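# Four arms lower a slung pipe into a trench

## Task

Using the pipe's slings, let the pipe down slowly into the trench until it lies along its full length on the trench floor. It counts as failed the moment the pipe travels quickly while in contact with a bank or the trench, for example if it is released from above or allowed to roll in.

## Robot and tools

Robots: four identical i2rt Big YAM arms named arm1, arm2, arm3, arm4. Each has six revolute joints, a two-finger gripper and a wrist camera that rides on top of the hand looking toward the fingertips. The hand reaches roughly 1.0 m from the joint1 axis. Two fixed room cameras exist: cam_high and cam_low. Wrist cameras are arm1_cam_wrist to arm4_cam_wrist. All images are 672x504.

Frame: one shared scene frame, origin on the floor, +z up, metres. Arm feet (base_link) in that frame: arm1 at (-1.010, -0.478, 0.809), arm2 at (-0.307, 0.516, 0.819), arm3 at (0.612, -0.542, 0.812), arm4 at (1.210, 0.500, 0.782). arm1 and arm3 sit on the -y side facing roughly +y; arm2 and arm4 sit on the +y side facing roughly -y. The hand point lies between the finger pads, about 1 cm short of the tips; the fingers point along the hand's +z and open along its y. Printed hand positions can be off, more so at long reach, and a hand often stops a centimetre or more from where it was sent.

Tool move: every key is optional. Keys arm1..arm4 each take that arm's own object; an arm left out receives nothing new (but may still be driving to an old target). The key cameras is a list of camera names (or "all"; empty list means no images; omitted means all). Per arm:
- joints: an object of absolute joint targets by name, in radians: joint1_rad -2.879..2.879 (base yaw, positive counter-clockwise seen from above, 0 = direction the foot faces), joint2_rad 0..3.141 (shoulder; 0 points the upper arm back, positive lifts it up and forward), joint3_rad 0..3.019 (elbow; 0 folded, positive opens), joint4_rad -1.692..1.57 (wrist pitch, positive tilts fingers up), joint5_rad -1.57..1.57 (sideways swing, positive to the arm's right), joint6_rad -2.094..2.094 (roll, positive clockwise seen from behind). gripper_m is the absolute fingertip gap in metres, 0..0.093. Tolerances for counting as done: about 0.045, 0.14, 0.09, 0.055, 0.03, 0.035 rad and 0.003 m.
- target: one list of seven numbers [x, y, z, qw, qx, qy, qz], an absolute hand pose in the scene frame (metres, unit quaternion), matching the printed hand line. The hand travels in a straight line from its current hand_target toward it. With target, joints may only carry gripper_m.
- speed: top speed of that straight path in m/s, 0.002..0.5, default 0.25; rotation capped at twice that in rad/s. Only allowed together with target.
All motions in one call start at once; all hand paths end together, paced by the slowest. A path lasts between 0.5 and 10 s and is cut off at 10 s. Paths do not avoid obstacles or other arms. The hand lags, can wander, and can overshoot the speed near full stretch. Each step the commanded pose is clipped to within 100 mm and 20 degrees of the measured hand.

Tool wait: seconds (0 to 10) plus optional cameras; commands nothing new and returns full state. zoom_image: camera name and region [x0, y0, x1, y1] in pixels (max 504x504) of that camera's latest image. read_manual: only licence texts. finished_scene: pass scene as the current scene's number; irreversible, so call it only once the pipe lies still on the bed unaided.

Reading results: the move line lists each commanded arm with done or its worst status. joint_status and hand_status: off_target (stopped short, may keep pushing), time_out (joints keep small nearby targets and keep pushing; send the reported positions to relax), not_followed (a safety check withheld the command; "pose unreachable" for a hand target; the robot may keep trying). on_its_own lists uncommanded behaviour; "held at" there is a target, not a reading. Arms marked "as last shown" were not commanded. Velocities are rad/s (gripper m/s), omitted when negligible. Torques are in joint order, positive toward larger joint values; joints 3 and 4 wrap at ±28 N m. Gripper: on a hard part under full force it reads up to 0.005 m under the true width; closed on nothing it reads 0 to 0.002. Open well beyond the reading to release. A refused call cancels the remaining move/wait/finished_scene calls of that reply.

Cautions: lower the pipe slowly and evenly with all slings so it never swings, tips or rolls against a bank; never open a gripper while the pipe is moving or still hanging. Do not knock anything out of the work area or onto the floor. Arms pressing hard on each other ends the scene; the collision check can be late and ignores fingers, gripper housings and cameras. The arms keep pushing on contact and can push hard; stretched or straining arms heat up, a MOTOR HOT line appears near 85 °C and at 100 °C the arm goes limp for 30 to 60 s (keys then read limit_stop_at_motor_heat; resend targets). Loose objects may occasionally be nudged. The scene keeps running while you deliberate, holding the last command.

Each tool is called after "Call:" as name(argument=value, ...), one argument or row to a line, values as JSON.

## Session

Call:
move(
)

Scene clock: 0.00 s.
Joint torques (N m): no reading
Heat: arm1: hottest joint2_rad 30 °C; arm2: hottest gripper 29 °C; arm3: hottest joint2_rad 28 °C; arm4: hottest joint5_rad 29 °C.
Joint velocities: within noise
arm1.joint_positions: joint1_rad=-0.202 joint2_rad=+0.492 joint3_rad=+1.390 joint4_rad=-1.535 joint5_rad=-0.036 joint6_rad=-0.108 gripper_m=+0.09396
arm1.joint_status: not commanded
arm1.hand: x=-0.9651 y=-0.3268 z=+1.3301 quat_wxyz=(-0.380, +0.550, -0.704, -0.239) (m; scene frame)
arm1.hand_target: x=-0.9664 y=-0.3297 z=+1.3388 quat_wxyz=(-0.389, +0.547, -0.700, -0.244) (m; scene frame)
arm1.hand_status: not commanded
arm2.joint_positions: joint1_rad=+0.387 joint2_rad=+0.636 joint3_rad=+1.378 joint4_rad=-1.323 joint5_rad=+0.114 joint6_rad=-0.461 gripper_m=+0.09396
arm2.joint_status: not commanded
arm2.hand: x=-0.2468 y=+0.2878 z=+1.3570 quat_wxyz=(-0.276, -0.358, -0.799, +0.397) (m; scene frame)
arm2.hand_target: x=-0.2475 y=+0.2901 z=+1.3703 quat_wxyz=(-0.286, -0.356, -0.791, +0.407) (m; scene frame)
arm2.hand_status: not commanded
arm3.joint_positions: joint1_rad=-0.388 joint2_rad=+0.448 joint3_rad=+1.397 joint4_rad=-1.348 joint5_rad=-0.092 joint6_rad=-0.006 gripper_m=+0.09396
arm3.joint_status: not commanded
arm3.hand: x=+0.6302 y=-0.3905 z=+1.3846 quat_wxyz=(-0.413, +0.540, -0.630, -0.376) (m; scene frame)
arm3.hand_target: x=+0.6294 y=-0.3939 z=+1.3938 quat_wxyz=(-0.420, +0.536, -0.625, -0.381) (m; scene frame)
arm3.hand_status: not commanded
arm4.joint_positions: joint1_rad=+0.020 joint2_rad=+0.548 joint3_rad=+1.417 joint4_rad=-1.141 joint5_rad=-0.275 joint6_rad=+0.292 gripper_m=+0.09396
arm4.joint_status: not commanded
arm4.hand: x=+1.2711 y=+0.2947 z=+1.3960 quat_wxyz=(-0.559, -0.560, -0.560, +0.246) (m; scene frame)
arm4.hand_target: x=+1.2707 y=+0.2989 z=+1.4091 quat_wxyz=(-0.568, -0.551, -0.556, +0.254) (m; scene frame)
arm4.hand_status: not commanded
pictures: arm1_cam_wrist, arm2_cam_wrist, arm3_cam_wrist, arm4_cam_wrist, cam_high, cam_low

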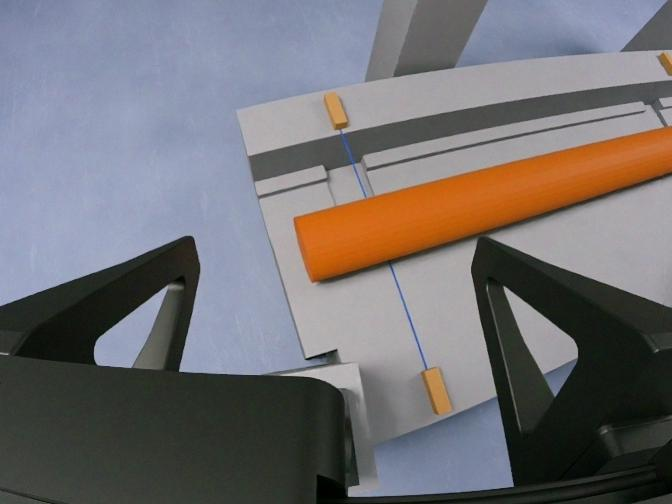

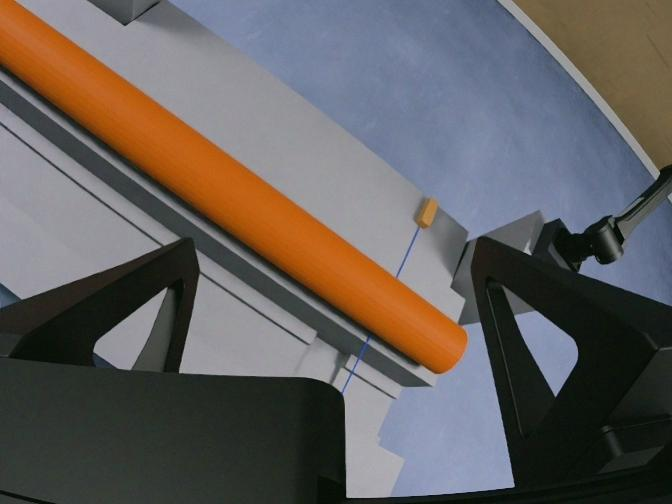

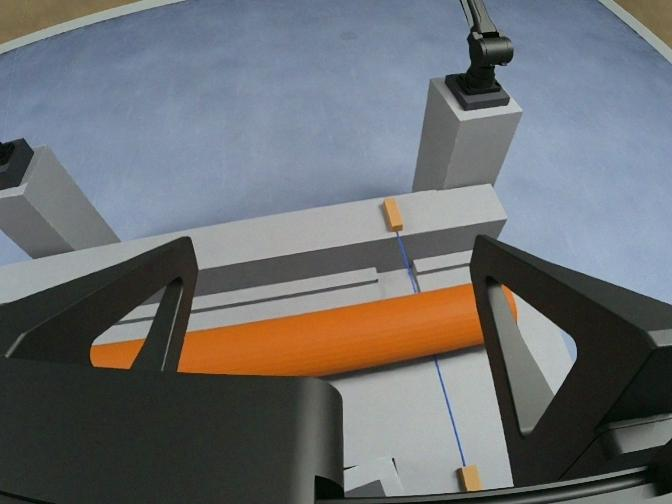

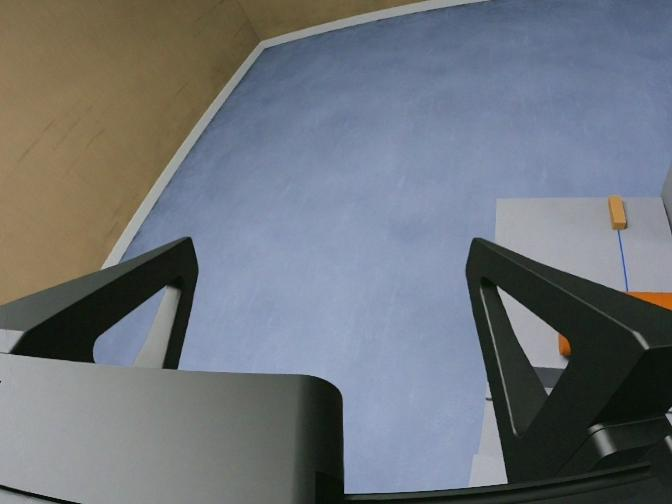

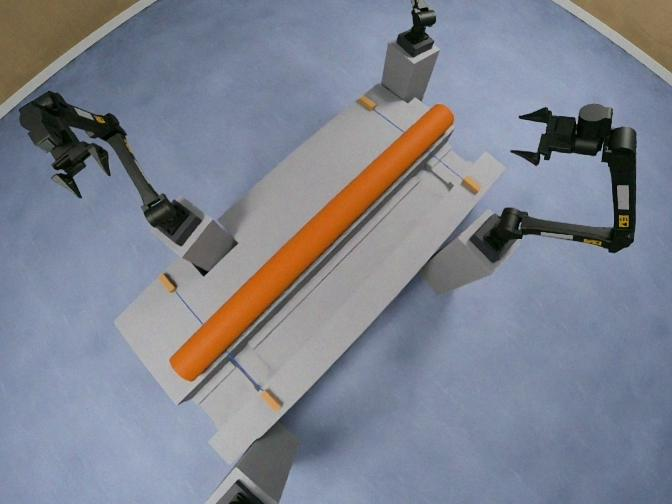

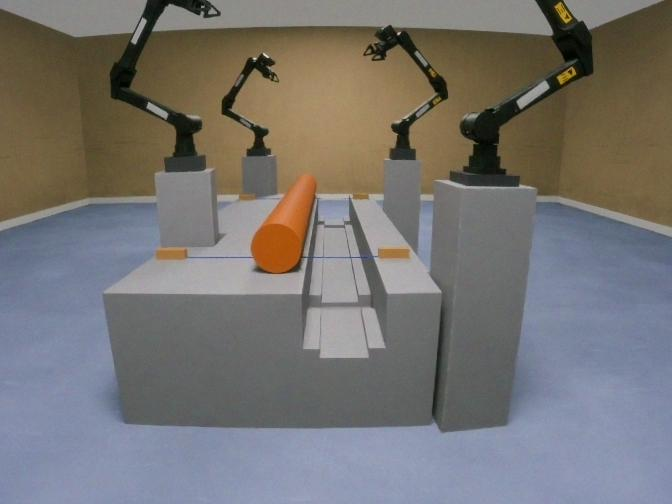

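Call:
move(
  arm1={"target":[-0.68,-0.3,0.93,0,0.707,-0.707,0],"speed":0.35},
  arm2={"target":[-0.65,0.24,0.88,0,0.707,0.707,0],"speed":0.35},
  arm3={"target":[0.90,-0.30,0.93,0,0.707,-0.707,0],"speed":0.35},
  arm4={"target":[0.93,0.24,0.88,0,0.707,0.707,0],"speed":0.35},
  cameras=[],
)

Call:
move(
  arm1={"target":[-0.660,-0.488,0.55,0,0.707,-0.707,0]},
  arm2={"target":[-0.687,0.263,0.55,0,0.707,0.707,0]},
  arm3={"target":[0.905,-0.495,0.55,0,0.707,-0.707,0]},
  arm4={"target":[0.898,0.275,0.55,0,0.707,0.707,0]},
)

Scene clock: 6.90 s.
move: arm1 off_target; arm2 off_target; arm3 off_target; arm4 off_target
arm1.hand_status: off_target (0.021 m and 2.9 deg from the pose sent, 0.492 m and 55.0 deg at the start)
arm2.hand_status: off_target (0.033 m and 4.2 deg from the pose sent, 0.626 m and 70.3 deg at the start)
arm3.hand_status: off_target (0.026 m and 3.7 deg from the pose sent, 0.536 m and 68.3 deg at the start)
arm4.hand_status: off_target (0.014 m and 2.8 deg from the pose sent, 0.621 m and 75.3 deg at the start)
pictures: none

Scene clock: 9.43 s.
Joint torques (N m): arm1=[-0.62 -14.21 1.2 0.9 -0.07 -0.1] | arm2=[-1.49 -18.61 4.78 0.05 -0.09 0.07] | arm3=[1.2 -16.15 -0.34 0.35 -0.2 -0.06] | arm4=[-0.26 -14.8 2.78 0.64 0.08 0]
move: arm1 done; arm2 off_target; arm3 done; arm4 off_target
arm1.joint_positions: joint1_rad=-1.418 joint2_rad=+2.301 joint3_rad=+0.794 joint4_rad=-0.085 joint5_rad=-0.009 joint6_rad=-1.585 gripper_m=+0.09396
arm1.hand: x=-0.6627 y=-0.4880 z=+0.5540 quat_wxyz=(+0.002, +0.703, -0.711, -0.003) (m; scene frame)
arm1.hand_target: x=-0.6602 y=-0.4880 z=+0.5500 quat_wxyz=(+0.000, +0.707, -0.707, +0.000) (m; scene frame)
arm1.hand_status: done (0.005 m and 0.7 deg from the pose sent, 0.410 m and 2.9 deg at the start)
arm2.joint_positions: joint1_rad=-0.913 joint2_rad=+2.402 joint3_rad=+1.098 joint4_rad=-0.318 joint5_rad=+0.012 joint6_rad=-0.978 gripper_m=+0.09396
arm2.hand: x=-0.6693 y=+0.2689 z=+0.5459 quat_wxyz=(-0.004, -0.706, -0.708, -0.020) (m; scene frame)
arm2.hand_target: x=-0.6869 y=+0.2632 z=+0.5505 quat_wxyz=(+0.000, -0.707, -0.707, +0.000) (m; scene frame)
arm2.hand_status: off_target (0.019 m and 2.3 deg from the pose sent, 0.316 m and 4.2 deg at the start)
arm3.joint_positions: joint1_rad=-1.578 joint2_rad=+2.318 joint3_rad=+0.659 joint4_rad=+0.068 joint5_rad=+0.009 joint6_rad=-1.403 gripper_m=+0.09396
arm3.hand: x=+0.8996 y=-0.4961 z=+0.5490 quat_wxyz=(+0.006, +0.704, -0.710, -0.005) (m; scene frame)
arm3.hand_target: x=+0.9049 y=-0.4951 z=+0.5501 quat_wxyz=(+0.000, +0.707, -0.707, +0.000) (m; scene frame)
arm3.hand_status: done (0.006 m and 1.1 deg from the pose sent, 0.405 m and 3.7 deg at the start)
arm4.joint_positions: joint1_rad=-1.003 joint2_rad=+2.239 joint3_rad=+0.844 joint4_rad=-0.216 joint5_rad=+0.003 joint6_rad=-0.932 gripper_m=+0.09396
arm4.hand: x=+0.9146 y=+0.2828 z=+0.5452 quat_wxyz=(-0.004, -0.709, -0.705, -0.021) (m; scene frame)
arm4.hand_target: x=+0.8982 y=+0.2753 z=+0.5503 quat_wxyz=(+0.000, -0.707, -0.707, +0.000) (m; scene frame)
arm4.hand_status: off_target (0.019 m and 2.4 deg from the pose sent, 0.323 m and 2.8 deg at the start)
pictures: arm1_cam_wrist, arm2_cam_wrist, arm3_cam_wrist, arm4_cam_wrist, cam_high, cam_low

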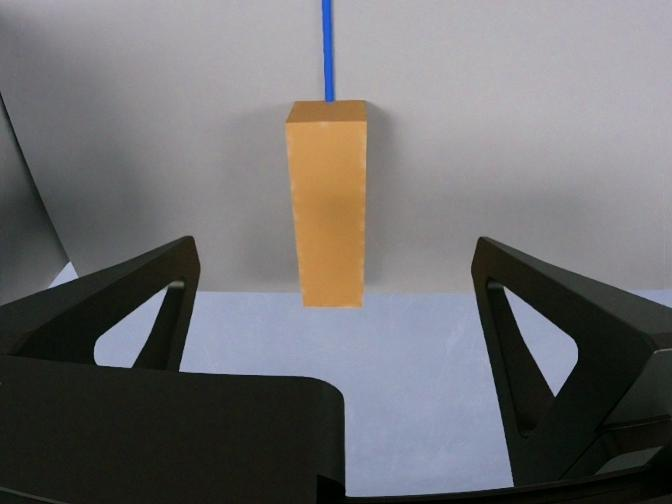

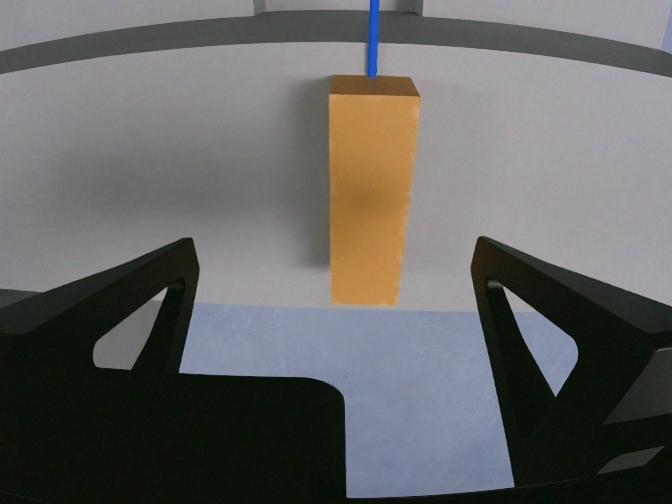

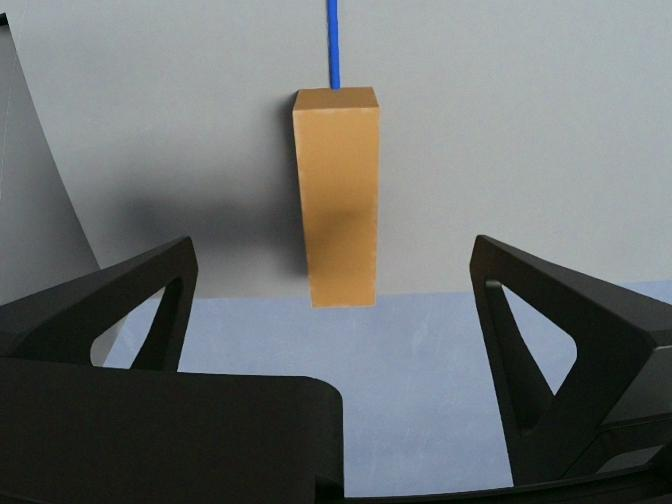

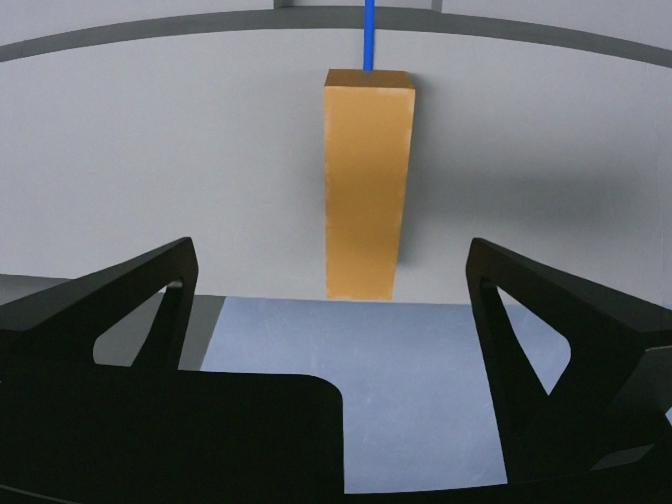

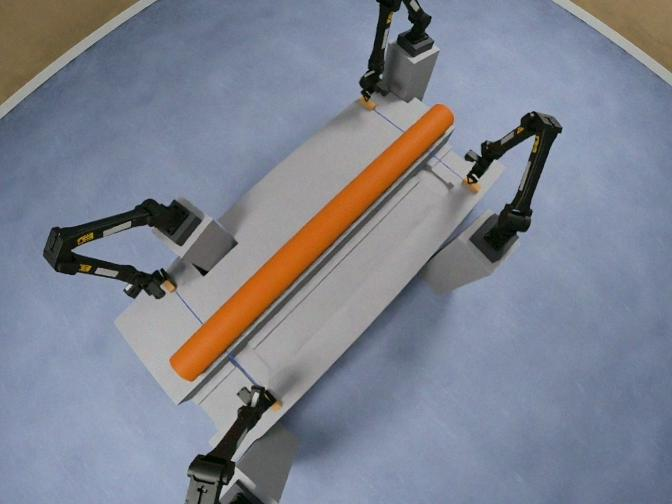

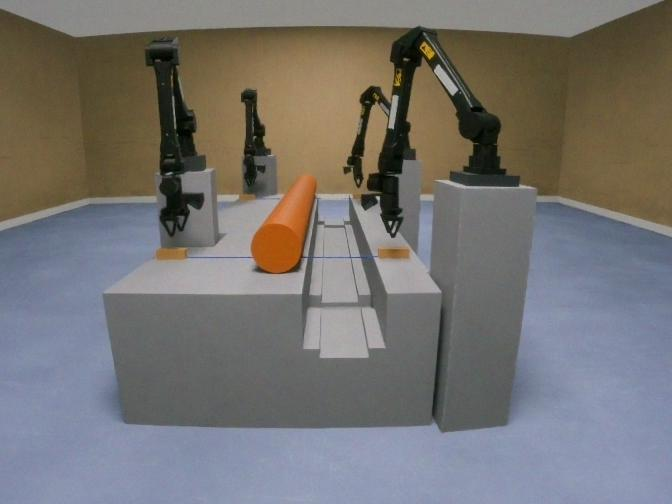

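Call:
move(
  arm1={"target":[-0.681,-0.489,0.451,0,0.707,-0.707,0],"speed":0.1},
  arm2={"target":[-0.690,0.265,0.459,0,0.707,0.707,0],"speed":0.1},
  arm3={"target":[0.896,-0.496,0.456,0,0.707,-0.707,0],"speed":0.1},
  arm4={"target":[0.902,0.275,0.459,0,0.707,0.707,0],"speed":0.1},
)

Call:
move(
  arm1={"joints":{"gripper_m":0.02}},
  arm2={"joints":{"gripper_m":0.02}},
  arm3={"joints":{"gripper_m":0.02}},
  arm4={"joints":{"gripper_m":0.02}},
  cameras=[],
)

Call:
move(
  arm1={"target":[-0.664,-0.279,0.69,0,0.707,-0.707,0],"speed":0.15},
  arm2={"target":[-0.690,0.041,0.70,0,0.707,0.707,0],"speed":0.15},
  arm3={"target":[0.904,-0.275,0.69,0,0.707,-0.707,0],"speed":0.15},
  arm4={"target":[0.895,0.042,0.70,0,0.707,0.707,0],"speed":0.15},
)

Scene clock: 17.80 s.
move: arm1 done; arm2 off_target; arm3 done; arm4 done
arm1.hand_status: done (0.008 m and 0.5 deg from the pose sent, 0.105 m and 0.7 deg at the start)
arm2.hand_status: off_target (0.011 m and 1.2 deg from the pose sent, 0.089 m and 2.3 deg at the start)
arm3.hand_status: done (0.004 m and 0.4 deg from the pose sent, 0.093 m and 1.1 deg at the start)
arm4.hand_status: done (0.008 m and 1.1 deg from the pose sent, 0.087 m and 2.4 deg at the start)

Scene clock: 18.47 s.
move: arm1 off_target; arm2 off_target; arm3 off_target; arm4 off_target
arm1.joint_status: gripper_m off_target (ended at +0.03408, target +0.02000)
arm2.joint_status: gripper_m off_target (ended at +0.03435, target +0.02000)
arm3.joint_status: gripper_m off_target (ended at +0.03472, target +0.02000)
arm4.joint_status: gripper_m off_target (ended at +0.03451, target +0.02000)
pictures: none

Scene clock: 21.40 s.
Joint torques (N m): arm1=[0.38 -15.74 5.63 0.14 -0.11 0.08] | arm2=[-0.15 -24.41 11.1 -0.99 -0.15 0.18] | arm3=[1.32 -18.26 4.88 -0.39 -0.26 0.1] | arm4=[0.67 -20.42 8.59 -0.36 0 0.3]
move: arm1 off_target; arm2 off_target; arm3 off_target; arm4 off_target
arm1.joint_positions: joint1_rad=-0.874 joint2_rad=+1.942 joint3_rad=+0.835 joint4_rad=-0.489 joint5_rad=-0.015 joint6_rad=-1.059 gripper_m=+0.03406
arm1.hand: x=-0.6735 y=-0.2858 z=+0.6829 quat_wxyz=(+0.009, +0.709, -0.705, -0.002) (m; scene frame)
arm1.hand_target: x=-0.6642 y=-0.2791 z=+0.6901 quat_wxyz=(+0.000, +0.707, -0.707, +0.000) (m; scene frame)
arm1.hand_status: off_target (0.014 m and 1.1 deg from the pose sent, 0.313 m and 0.5 deg at the start)
arm2.joint_positions: joint1_rad=-0.622 joint2_rad=+2.312 joint3_rad=+1.536 joint4_rad=-0.854 joint5_rad=+0.009 joint6_rad=-0.685 gripper_m=+0.03432
arm2.hand: x=-0.6785 y=+0.0612 z=+0.6786 quat_wxyz=(+0.002, -0.706, -0.707, -0.023) (m; scene frame)
arm2.hand_target: x=-0.6894 y=+0.0417 z=+0.7004 quat_wxyz=(+0.000, -0.707, -0.707, +0.000) (m; scene frame)
arm2.hand_status: off_target (0.032 m and 2.6 deg from the pose sent, 0.326 m and 1.0 deg at the start)
arm3.joint_positions: joint1_rad=-0.996 joint2_rad=+1.952 joint3_rad=+0.826 joint4_rad=-0.479 joint5_rad=+0.006 joint6_rad=-0.835 gripper_m=+0.03468
arm3.hand: x=+0.8956 y=-0.2847 z=+0.6817 quat_wxyz=(+0.012, +0.709, -0.705, +0.000) (m; scene frame)
arm3.hand_target: x=+0.9037 y=-0.2751 z=+0.6900 quat_wxyz=(+0.000, +0.707, -0.707, +0.000) (m; scene frame)
arm3.hand_status: off_target (0.015 m and 1.4 deg from the pose sent, 0.319 m and 0.3 deg at the start)
arm4.joint_positions: joint1_rad=-0.672 joint2_rad=+2.128 joint3_rad=+1.322 joint4_rad=-0.816 joint5_rad=+0.005 joint6_rad=-0.614 gripper_m=+0.03448
arm4.hand: x=+0.9061 y=+0.0636 z=+0.6764 quat_wxyz=(+0.005, -0.704, -0.710, -0.026) (m; scene frame)
arm4.hand_target: x=+0.8956 y=+0.0428 z=+0.7002 quat_wxyz=(+0.000, -0.707, -0.707, +0.000) (m; scene frame)
arm4.hand_status: off_target (0.034 m and 3.0 deg from the pose sent, 0.334 m and 0.6 deg at the start)
pictures: arm1_cam_wrist, arm2_cam_wrist, arm3_cam_wrist, arm4_cam_wrist, cam_high, cam_low

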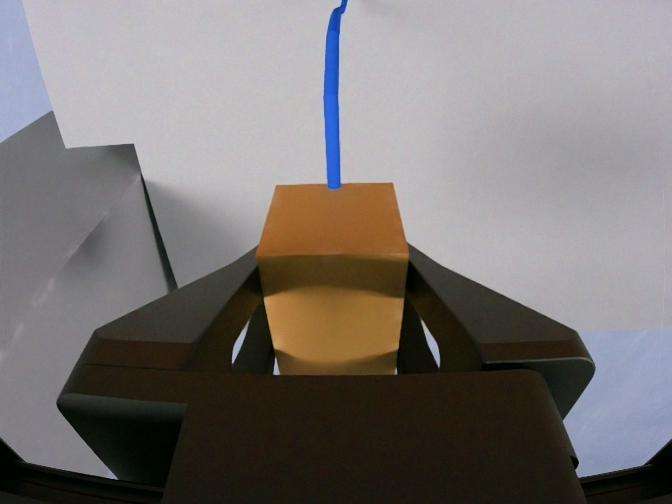

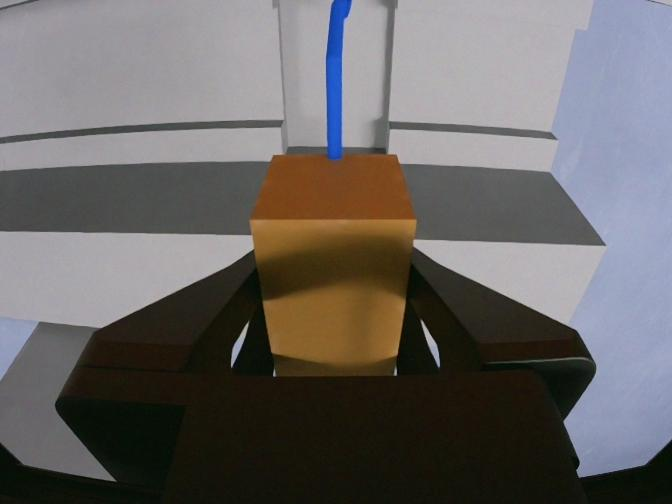

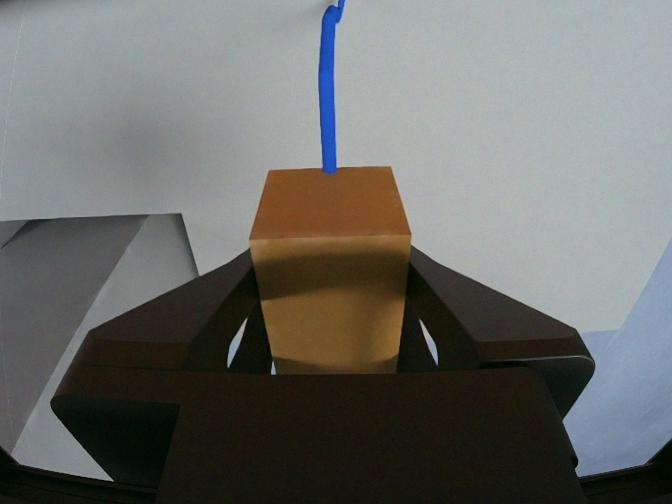

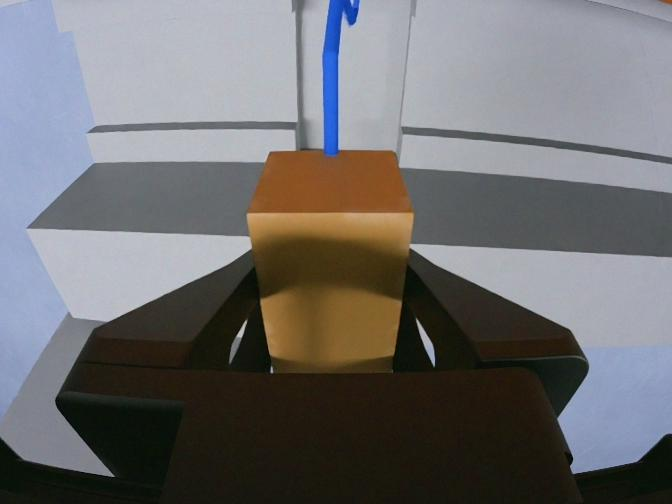

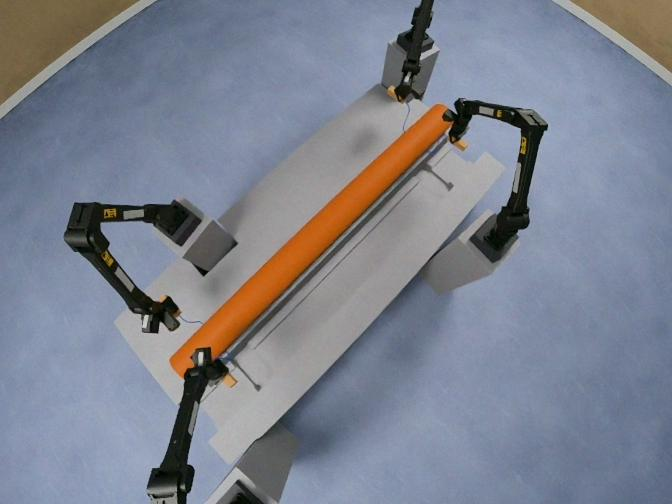

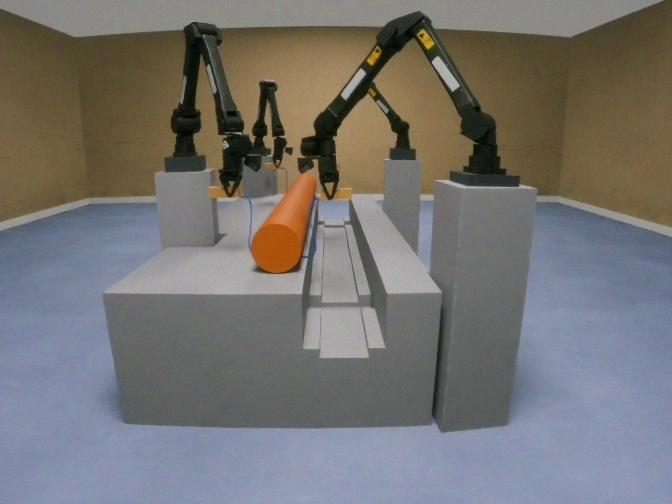

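Call:
move(
  arm1={"target":[-0.656,-0.271,0.81,0,0.707,-0.707,0],"speed":0.08},
  arm2={"target":[-0.693,0.037,0.84,0,0.707,0.707,0],"speed":0.08},
  arm3={"target":[0.911,-0.268,0.81,0,0.707,-0.707,0],"speed":0.08},
  arm4={"target":[0.889,0.037,0.84,0,0.707,0.707,0],"speed":0.08},
  cameras=["cam_low"],
)

Scene clock: 27.63 s.
Joint torques (N m): arm1=[-0.67 -20.54 9.96 -1.18 0.04 -0.02] | arm2=[-0.21 -31.91 14.57 -2.25 -0.25 0.07] | arm3=[1.14 -23.71 8.85 -1.46 -0.25 0] | arm4=[0.56 -27.22 12.96 -1.51 -0.08 0.15]
move: arm1 off_target; arm2 off_target; arm3 off_target; arm4 off_target
arm1.joint_positions: joint1_rad=-0.862 joint2_rad=+1.753 joint3_rad=+0.872 joint4_rad=-0.794 joint5_rad=-0.016 joint6_rad=-1.046 gripper_m=+0.03406
arm1.hand: x=-0.6880 y=-0.2869 z=+0.7628 quat_wxyz=(+0.047, +0.708, -0.705, -0.013) (m; scene frame)
arm1.hand_target: x=-0.6581 y=-0.2722 z=+0.8084 quat_wxyz=(+0.000, +0.707, -0.707, +0.000) (m; scene frame)
arm1.hand_status: off_target (0.059 m and 5.6 deg from the pose sent, 0.129 m and 1.1 deg at the start)
arm2.joint_positions: joint1_rad=-0.619 joint2_rad=+2.205 joint3_rad=+1.542 joint4_rad=-1.064 joint5_rad=+0.012 joint6_rad=-0.670 gripper_m=+0.03432
arm2.hand: x=-0.6636 y=+0.0785 z=+0.7446 quat_wxyz=(+0.009, -0.709, -0.702, -0.071) (m; scene frame)
arm2.hand_target: x=-0.6869 y=+0.0451 z=+0.8310 quat_wxyz=(+0.000, -0.707, -0.707, +0.001) (m; scene frame)
arm2.hand_status: off_target (0.108 m and 8.2 deg from the pose sent, 0.164 m and 2.6 deg at the start; pose on its path clipped on 27 of 75 steps)
arm3.joint_positions: joint1_rad=-0.991 joint2_rad=+1.757 joint3_rad=+0.863 joint4_rad=-0.794 joint5_rad=+0.006 joint6_rad=-0.824 gripper_m=+0.03468
arm3.hand: x=+0.8845 y=-0.2927 z=+0.7635 quat_wxyz=(+0.054, +0.706, -0.706, -0.001) (m; scene frame)
arm3.hand_target: x=+0.9092 y=-0.2696 z=+0.8084 quat_wxyz=(+0.000, +0.707, -0.707, +0.000) (m; scene frame)
arm3.hand_status: off_target (0.059 m and 6.2 deg from the pose sent, 0.130 m and 1.4 deg at the start)
arm4.joint_positions: joint1_rad=-0.672 joint2_rad=+2.013 joint3_rad=+1.374 joint4_rad=-1.088 joint5_rad=+0.008 joint6_rad=-0.604 gripper_m=+0.03448
arm4.hand: x=+0.9156 y=+0.0785 z=+0.7550 quat_wxyz=(+0.015, -0.705, -0.704, -0.076) (m; scene frame)
arm4.hand_target: x=+0.8931 y=+0.0430 z=+0.8387 quat_wxyz=(+0.000, -0.707, -0.707, +0.000) (m; scene frame)
arm4.hand_status: off_target (0.098 m and 8.9 deg from the pose sent, 0.167 m and 3.0 deg at the start; pose on its path clipped on 13 of 75 steps)
pictures: cam_low

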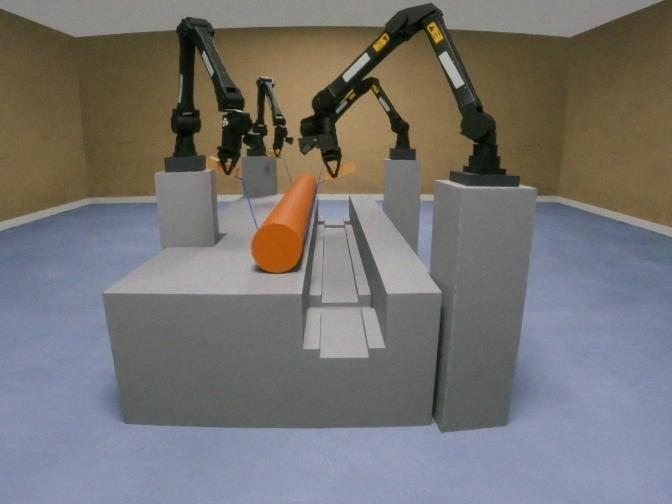

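Call:
move(
  arm1={"joints":{"joint2_rad":1.59}},
  arm3={"joints":{"joint2_rad":1.60}},
  arm2={"joints":{"joint2_rad":2.015}},
  arm4={"joints":{"joint2_rad":1.83}},
  cameras=[],
)

Call:
move(
  arm1={"joints":{"joint2_rad":1.50}},
  arm3={"joints":{"joint2_rad":1.51}},
  arm2={"joints":{"joint2_rad":1.945}},
  arm4={"joints":{"joint2_rad":1.76}},
  cameras=[],
)

Call:
move(
  cameras=["cam_low"],
)

Scene clock: 34.77 s.
Heat: arm1: hottest joint2_rad 31 °C; arm2: hottest joint3_rad 35 °C; arm3: hottest joint2_rad 31 °C; arm4: hottest joint3_rad 31 °C.
move: arm1 done; arm2 done; arm3 done; arm4 done
arm1.joint_status: all done
arm2.joint_status: all done
arm3.joint_status: all done
arm4.joint_status: all done
pictures: none

Scene clock: 36.83 s.
move: arm1 done; arm2 done; arm3 done; arm4 done
arm1.joint_status: all done
arm2.joint_status: all done
arm3.joint_status: all done
arm4.joint_status: all done
pictures: none

Scene clock: 36.83 s.
Joint torques (N m): arm1=[-1.2 -18.96 11.17 -0.1 0.19 -0.05] | arm2=[-0.79 -32.73 15.43 -1.59 -0.14 0.06] | arm3=[0.97 -22.07 9.96 -0.4 -0.18 0] | arm4=[0.32 -27.63 13.81 -0.87 -0.06 0.15]
Heat: arm1: hottest joint2_rad 31 °C; arm2: hottest joint3_rad 36 °C; arm3: hottest joint2_rad 31 °C; arm4: hottest joint3_rad 31 °C.
Joint velocities: within noise
arm1.joint_positions: joint1_rad=-0.858 joint2_rad=+1.576 joint3_rad=+0.872 joint4_rad=-0.819 joint5_rad=-0.020 joint6_rad=-1.045 gripper_m=+0.03406
arm1.joint_status: all done
arm1.hand: x=-0.6728 y=-0.2745 z=+0.8274 quat_wxyz=(-0.027, +0.710, -0.703, +0.004) (m; scene frame)
arm1.hand_target: x=-0.6441 y=-0.2629 z=+0.8768 quat_wxyz=(-0.084, +0.705, -0.704, +0.023) (m; scene frame)
arm1.hand_status: not commanded
arm2.joint_positions: joint1_rad=-0.611 joint2_rad=+2.073 joint3_rad=+1.542 joint4_rad=-1.076 joint5_rad=+0.010 joint6_rad=-0.669 gripper_m=+0.03432
arm2.joint_status: all done
arm2.hand: x=-0.6725 y=+0.0605 z=+0.8183 quat_wxyz=(+0.001, -0.708, -0.706, -0.011) (m; scene frame)
arm2.hand_target: x=-0.6945 y=+0.0367 z=+0.9187 quat_wxyz=(-0.008, -0.705, -0.705, +0.074) (m; scene frame)
arm2.hand_status: not commanded
arm3.joint_positions: joint1_rad=-0.987 joint2_rad=+1.593 joint3_rad=+0.863 joint4_rad=-0.814 joint5_rad=+0.005 joint6_rad=-0.823 gripper_m=+0.03468
arm3.joint_status: all done
arm3.hand: x=+0.8981 y=-0.2783 z=+0.8225 quat_wxyz=(-0.018, +0.707, -0.707, +0.001) (m; scene frame)
arm3.hand_target: x=+0.9216 y=-0.2587 z=+0.8716 quat_wxyz=(-0.080, +0.705, -0.705, +0.003) (m; scene frame)
arm3.hand_status: not commanded
arm4.joint_positions: joint1_rad=-0.669 joint2_rad=+1.881 joint3_rad=+1.374 joint4_rad=-1.100 joint5_rad=+0.007 joint6_rad=-0.603 gripper_m=+0.03448
arm4.joint_status: all done
arm4.hand: x=+0.9092 y=+0.0665 z=+0.8212 quat_wxyz=(+0.004, -0.707, -0.707, -0.018) (m; scene frame)
arm4.hand_target: x=+0.8899 y=+0.0390 z=+0.9162 quat_wxyz=(-0.013, -0.705, -0.705, +0.071) (m; scene frame)
arm4.hand_status: not commanded
pictures: cam_low

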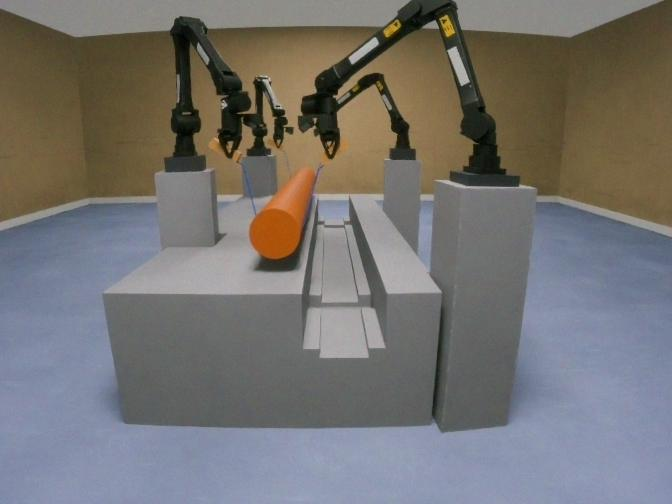

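Call:
move(
  arm1={"target":[-0.650,-0.164,0.880,0,0.707,-0.707,0],"speed":0.07},
  arm2={"target":[-0.698,0.138,0.912,0,0.707,0.707,0],"speed":0.07},
  arm3={"target":[0.919,-0.162,0.880,0,0.707,-0.707,0],"speed":0.07},
  arm4={"target":[0.888,0.141,0.912,0,0.707,0.707,0],"speed":0.07},
  cameras=[],
)

Call:
move(
  arm1={"target":[-0.650,-0.049,0.890,0,0.707,-0.707,0],"speed":0.07},
  arm2={"target":[-0.698,0.256,0.896,0,0.707,0.707,0],"speed":0.07},
  arm3={"target":[0.921,-0.046,0.892,0,0.707,-0.707,0],"speed":0.07},
  arm4={"target":[0.888,0.257,0.900,0,0.707,0.707,0],"speed":0.07},
  cameras=["cam_high","cam_low"],
)

Scene clock: 43.23 s.
move: arm1 off_target; arm2 off_target; arm3 off_target; arm4 off_target
arm1.hand_status: off_target (0.068 m and 5.9 deg from the pose sent, 0.124 m and 3.2 deg at the start)
arm2.hand_status: off_target (0.084 m and 6.6 deg from the pose sent, 0.124 m and 1.3 deg at the start; pose on its path clipped on 22 of 61 steps)
arm3.hand_status: off_target (0.070 m and 6.8 deg from the pose sent, 0.131 m and 2.1 deg at the start)
arm4.hand_status: off_target (0.078 m and 7.1 deg from the pose sent, 0.119 m and 2.1 deg at the start; pose on its path clipped on 1 of 61 steps)
pictures: none

Scene clock: 46.53 s.
Joint torques (N m): arm1=[-0.73 -25.23 14.31 -1.36 0.15 0] | arm2=[-2.55 -25.11 11.04 -1.21 -0.03 -0.06] | arm3=[0.62 -32.15 12.62 -1.57 -0.11 0.03] | arm4=[-0.91 -20.6 9.7 -0.59 -0.08 -0.14]
move: arm1 off_target; arm2 off_target; arm3 off_target; arm4 off_target
arm1.joint_positions: joint1_rad=-0.514 joint2_rad=+1.950 joint3_rad=+1.395 joint4_rad=-1.136 joint5_rad=-0.019 joint6_rad=-0.706 gripper_m=+0.03406
arm1.hand: x=-0.6810 y=-0.0757 z=+0.8215 quat_wxyz=(+0.059, +0.710, -0.702, +0.004) (m; scene frame)
arm1.hand_target: x=-0.6537 y=-0.0533 z=+0.8896 quat_wxyz=(-0.001, +0.707, -0.707, +0.000) (m; scene frame)
arm1.hand_status: off_target (0.080 m and 6.8 deg from the pose sent, 0.156 m and 5.8 deg at the start)
arm2.joint_positions: joint1_rad=-0.889 joint2_rad=+1.797 joint3_rad=+1.163 joint4_rad=-1.068 joint5_rad=+0.014 joint6_rad=-0.958 gripper_m=+0.03432
arm2.hand: x=-0.6735 y=+0.2579 z=+0.8391 quat_wxyz=(-0.010, -0.703, -0.709, -0.059) (m; scene frame)
arm2.hand_target: x=-0.6958 y=+0.2571 z=+0.8937 quat_wxyz=(+0.001, -0.707, -0.707, +0.000) (m; scene frame)
arm2.hand_status: off_target (0.062 m and 6.9 deg from the pose sent, 0.136 m and 6.6 deg at the start)
arm3.joint_positions: joint1_rad=-0.714 joint2_rad=+2.039 joint3_rad=+1.503 joint4_rad=-1.181 joint5_rad=+0.001 joint6_rad=-0.556 gripper_m=+0.03468
arm3.hand: x=+0.8972 y=-0.0770 z=+0.8170 quat_wxyz=(+0.066, +0.708, -0.703, +0.015) (m; scene frame)
arm3.hand_target: x=+0.9180 y=-0.0509 z=+0.8913 quat_wxyz=(+0.000, +0.707, -0.707, +0.000) (m; scene frame)
arm3.hand_status: off_target (0.085 m and 7.8 deg from the pose sent, 0.164 m and 6.8 deg at the start)
arm4.joint_positions: joint1_rad=-0.965 joint2_rad=+1.570 joint3_rad=+1.015 joint4_rad=-1.144 joint5_rad=+0.010 joint6_rad=-0.893 gripper_m=+0.03448
arm4.hand: x=+0.9085 y=+0.2637 z=+0.8453 quat_wxyz=(-0.004, -0.707, -0.704, -0.065) (m; scene frame)
arm4.hand_target: x=+0.8901 y=+0.2584 z=+0.8975 quat_wxyz=(+0.002, -0.707, -0.707, +0.000) (m; scene frame)
arm4.hand_status: off_target (0.059 m and 7.5 deg from the pose sent, 0.130 m and 7.1 deg at the start)
pictures: cam_high, cam_low

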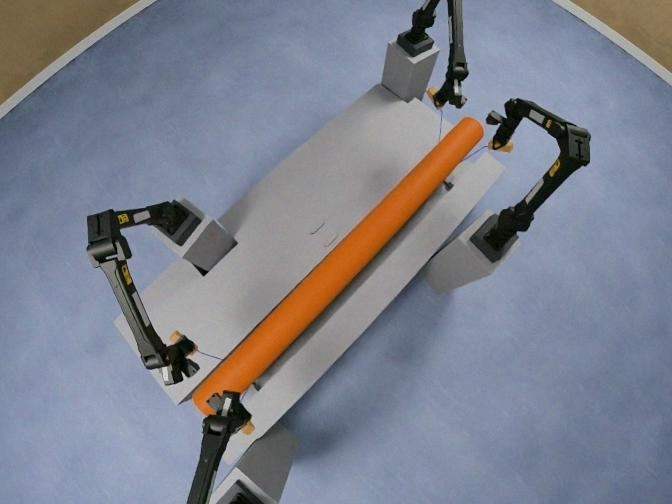

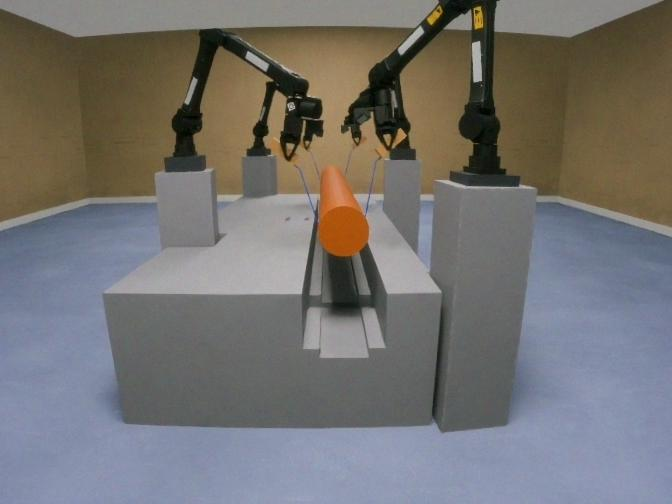

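Call:
move(
  arm1={"target":[-0.654,-0.052,0.76,0,0.707,-0.707,0],"speed":0.06},
  arm2={"target":[-0.696,0.257,0.764,0,0.707,0.707,0],"speed":0.06},
  arm3={"target":[0.918,-0.048,0.762,0,0.707,-0.707,0],"speed":0.06},
  arm4={"target":[0.890,0.258,0.762,0,0.707,0.707,0],"speed":0.06},
  cameras=[],
)

Call:
move(
  arm1={"target":[-0.654,-0.052,0.668,0,0.707,-0.707,0],"speed":0.05},
  arm2={"target":[-0.696,0.258,0.663,0,0.707,0.707,0],"speed":0.05},
  arm3={"target":[0.918,-0.046,0.674,0,0.707,-0.707,0],"speed":0.05},
  arm4={"target":[0.890,0.259,0.663,0,0.707,0.707,0],"speed":0.05},
  cameras=["cam_high","cam_low"],
)

Scene clock: 52.73 s.
move: arm1 off_target; arm2 off_target; arm3 off_target; arm4 off_target
arm1.hand_status: off_target (0.054 m and 5.1 deg from the pose sent, 0.071 m and 6.8 deg at the start)
arm2.hand_status: off_target (0.045 m and 4.6 deg from the pose sent, 0.078 m and 6.9 deg at the start)
arm3.hand_status: off_target (0.064 m and 6.0 deg from the pose sent, 0.066 m and 7.8 deg at the start)
arm4.hand_status: off_target (0.041 m and 4.9 deg from the pose sent, 0.086 m and 7.5 deg at the start)
pictures: none

Scene clock: 55.23 s.
Joint torques (N m): arm1=[-0.38 -26.64 6.97 0.02 0.02 0.05] | arm2=[-2.84 -23.3 6.09 -0.72 -0.1 -0.04] | arm3=[0.97 -32.44 6.9 -0.64 -0.13 0.03] | arm4=[-1.08 -19.37 3.92 -0.13 -0.09 -0.09]
move: arm1 off_target; arm2 off_target; arm3 off_target; arm4 off_target
arm1.joint_positions: joint1_rad=-0.510 joint2_rad=+2.279 joint3_rad=+1.337 joint4_rad=-0.701 joint5_rad=-0.019 joint6_rad=-0.700 gripper_m=+0.03406
arm1.hand: x=-0.6758 y=-0.0715 z=+0.6294 quat_wxyz=(+0.036, +0.711, -0.703, +0.002) (m; scene frame)
arm1.hand_target: x=-0.6548 y=-0.0529 z=+0.6675 quat_wxyz=(+0.000, +0.707, -0.707, +0.000) (m; scene frame)
arm1.hand_status: off_target (0.048 m and 4.1 deg from the pose sent, 0.054 m and 5.1 deg at the start)
arm2.joint_positions: joint1_rad=-0.893 joint2_rad=+2.192 joint3_rad=+1.051 joint4_rad=-0.515 joint5_rad=+0.014 joint6_rad=-0.968 gripper_m=+0.03432
arm2.hand: x=-0.6642 y=+0.2635 z=+0.6310 quat_wxyz=(-0.006, -0.702, -0.712, -0.037) (m; scene frame)
arm2.hand_target: x=-0.6952 y=+0.2588 z=+0.6622 quat_wxyz=(+0.001, -0.707, -0.707, +0.000) (m; scene frame)
arm2.hand_status: off_target (0.045 m and 4.3 deg from the pose sent, 0.069 m and 4.6 deg at the start)
arm3.joint_positions: joint1_rad=-0.714 joint2_rad=+2.347 joint3_rad=+1.436 joint4_rad=-0.764 joint5_rad=+0.002 joint6_rad=-0.554 gripper_m=+0.03468
arm3.hand: x=+0.8968 y=-0.0769 z=+0.6239 quat_wxyz=(+0.046, +0.708, -0.704, +0.011) (m; scene frame)
arm3.hand_target: x=+0.9170 y=-0.0479 z=+0.6733 quat_wxyz=(+0.000, +0.707, -0.707, +0.000) (m; scene frame)
arm3.hand_status: off_target (0.063 m and 5.5 deg from the pose sent, 0.046 m and 6.0 deg at the start)
arm4.joint_positions: joint1_rad=-0.966 joint2_rad=+1.996 joint3_rad=+0.842 joint4_rad=-0.489 joint5_rad=+0.009 joint6_rad=-0.902 gripper_m=+0.03448
arm4.hand: x=+0.9140 y=+0.2667 z=+0.6342 quat_wxyz=(-0.002, -0.706, -0.708, -0.037) (m; scene frame)
arm4.hand_target: x=+0.8907 y=+0.2596 z=+0.6617 quat_wxyz=(+0.001, -0.707, -0.707, +0.000) (m; scene frame)
arm4.hand_status: off_target (0.038 m and 4.3 deg from the pose sent, 0.070 m and 4.9 deg at the start)
pictures: cam_high, cam_low

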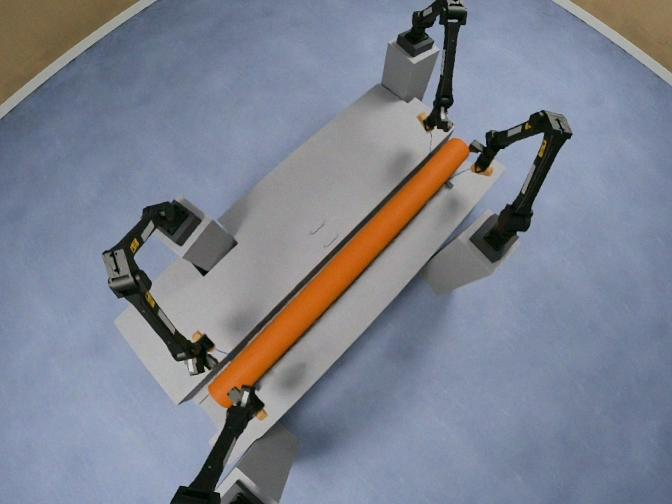

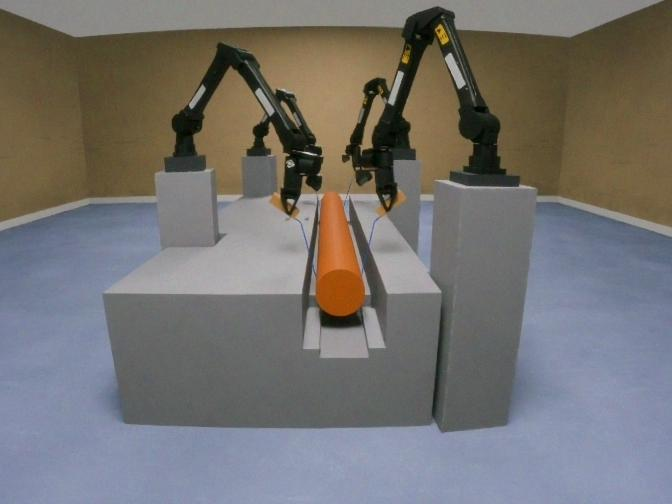

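Call:
move(
  arm1={"target":[-0.654,-0.050,0.62,0,0.707,-0.707,0],"speed":0.03},
  arm2={"target":[-0.696,0.261,0.613,0,0.707,0.707,0],"speed":0.03},
  arm3={"target":[0.918,-0.039,0.624,0,0.707,-0.707,0],"speed":0.03},
  arm4={"target":[0.890,0.264,0.611,0,0.707,0.707,0],"speed":0.03},
  cameras=[],
)

Call:
move(
  arm1={"target":[-0.654,-0.052,0.585,0,0.707,-0.707,0],"speed":0.025},
  arm2={"target":[-0.696,0.261,0.578,0,0.707,0.707,0],"speed":0.025},
  arm3={"target":[0.918,-0.042,0.587,0,0.707,-0.707,0],"speed":0.025},
  arm4={"target":[0.890,0.264,0.576,0,0.707,0.707,0],"speed":0.025},
  cameras=["cam_high","cam_low"],
)

Scene clock: 71.27 s.
move: arm1 off_target; arm2 off_target; arm3 off_target; arm4 off_target
arm1.hand_status: off_target (0.045 m and 3.6 deg from the pose sent, 0.032 m and 4.1 deg at the start)
arm2.hand_status: off_target (0.046 m and 4.3 deg from the pose sent, 0.037 m and 4.3 deg at the start)
arm3.hand_status: off_target (0.063 m and 5.4 deg from the pose sent, 0.043 m and 5.4 deg at the start)
arm4.hand_status: off_target (0.040 m and 4.1 deg from the pose sent, 0.033 m and 4.3 deg at the start)
pictures: none

Scene clock: 73.27 s.
Joint torques (N m): arm1=[-1.67 -22.77 6.68 0.2 0.18 0.01] | arm2=[-2.37 -21.6 5.35 -0.55 -0.12 0.01] | arm3=[1.03 -27.52 7.28 -0.01 -0.14 0.01] | arm4=[-0.85 -15.97 3.71 0.4 -0.11 -0.02]
move: arm1 off_target; arm2 off_target; arm3 off_target; arm4 off_target
arm1.joint_positions: joint1_rad=-0.502 joint2_rad=+2.408 joint3_rad=+1.368 joint4_rad=-0.576 joint5_rad=-0.023 joint6_rad=-0.696 gripper_m=+0.03406
arm1.hand: x=-0.6759 y=-0.0655 z=+0.5681 quat_wxyz=(+0.022, +0.712, -0.701, -0.001) (m; scene frame)
arm1.hand_target: x=-0.6544 y=-0.0526 z=+0.5855 quat_wxyz=(+0.000, +0.707, -0.707, +0.000) (m; scene frame)
arm1.hand_status: off_target (0.031 m and 2.7 deg from the pose sent, 0.031 m and 3.6 deg at the start)
arm2.joint_positions: joint1_rad=-0.907 joint2_rad=+2.372 joint3_rad=+1.091 joint4_rad=-0.365 joint5_rad=+0.014 joint6_rad=-0.980 gripper_m=+0.03432
arm2.hand: x=-0.6645 y=+0.2694 z=+0.5582 quat_wxyz=(-0.006, -0.702, -0.711, -0.032) (m; scene frame)
arm2.hand_target: x=-0.6953 y=+0.2618 z=+0.5782 quat_wxyz=(+0.001, -0.707, -0.707, +0.000) (m; scene frame)
arm2.hand_status: off_target (0.038 m and 3.8 deg from the pose sent, 0.037 m and 4.3 deg at the start)
arm3.joint_positions: joint1_rad=-0.711 joint2_rad=+2.464 joint3_rad=+1.482 joint4_rad=-0.657 joint5_rad=+0.002 joint6_rad=-0.548 gripper_m=+0.03468
arm3.hand: x=+0.9011 y=-0.0664 z=+0.5694 quat_wxyz=(+0.029, +0.708, -0.706, +0.007) (m; scene frame)
arm3.hand_target: x=+0.9175 y=-0.0428 z=+0.5878 quat_wxyz=(+0.000, +0.707, -0.707, +0.000) (m; scene frame)
arm3.hand_status: off_target (0.035 m and 3.4 deg from the pose sent, 0.042 m and 5.4 deg at the start)
arm4.joint_positions: joint1_rad=-0.985 joint2_rad=+2.184 joint3_rad=+0.853 joint4_rad=-0.292 joint5_rad=+0.009 joint6_rad=-0.919 gripper_m=+0.03448
arm4.hand: x=+0.9127 y=+0.2743 z=+0.5657 quat_wxyz=(-0.002, -0.707, -0.707, -0.027) (m; scene frame)
arm4.hand_target: x=+0.8902 y=+0.2644 z=+0.5764 quat_wxyz=(+0.000, -0.707, -0.707, +0.000) (m; scene frame)
arm4.hand_status: off_target (0.027 m and 3.1 deg from the pose sent, 0.030 m and 4.1 deg at the start)
pictures: cam_high, cam_low

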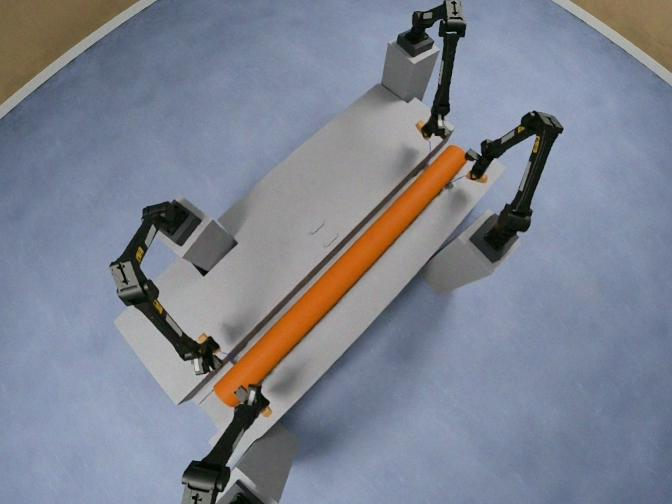

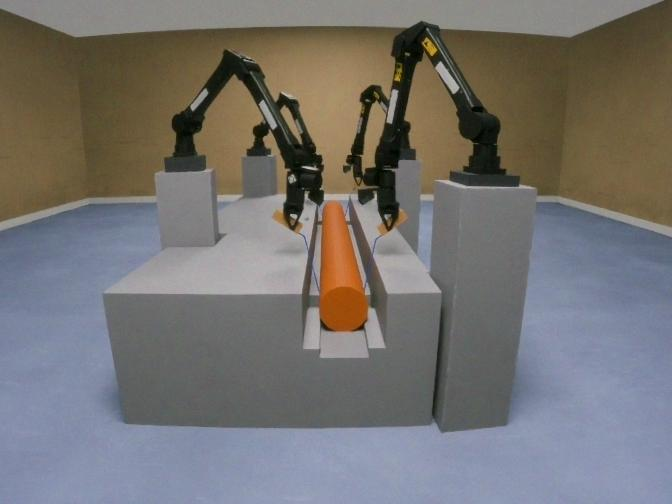

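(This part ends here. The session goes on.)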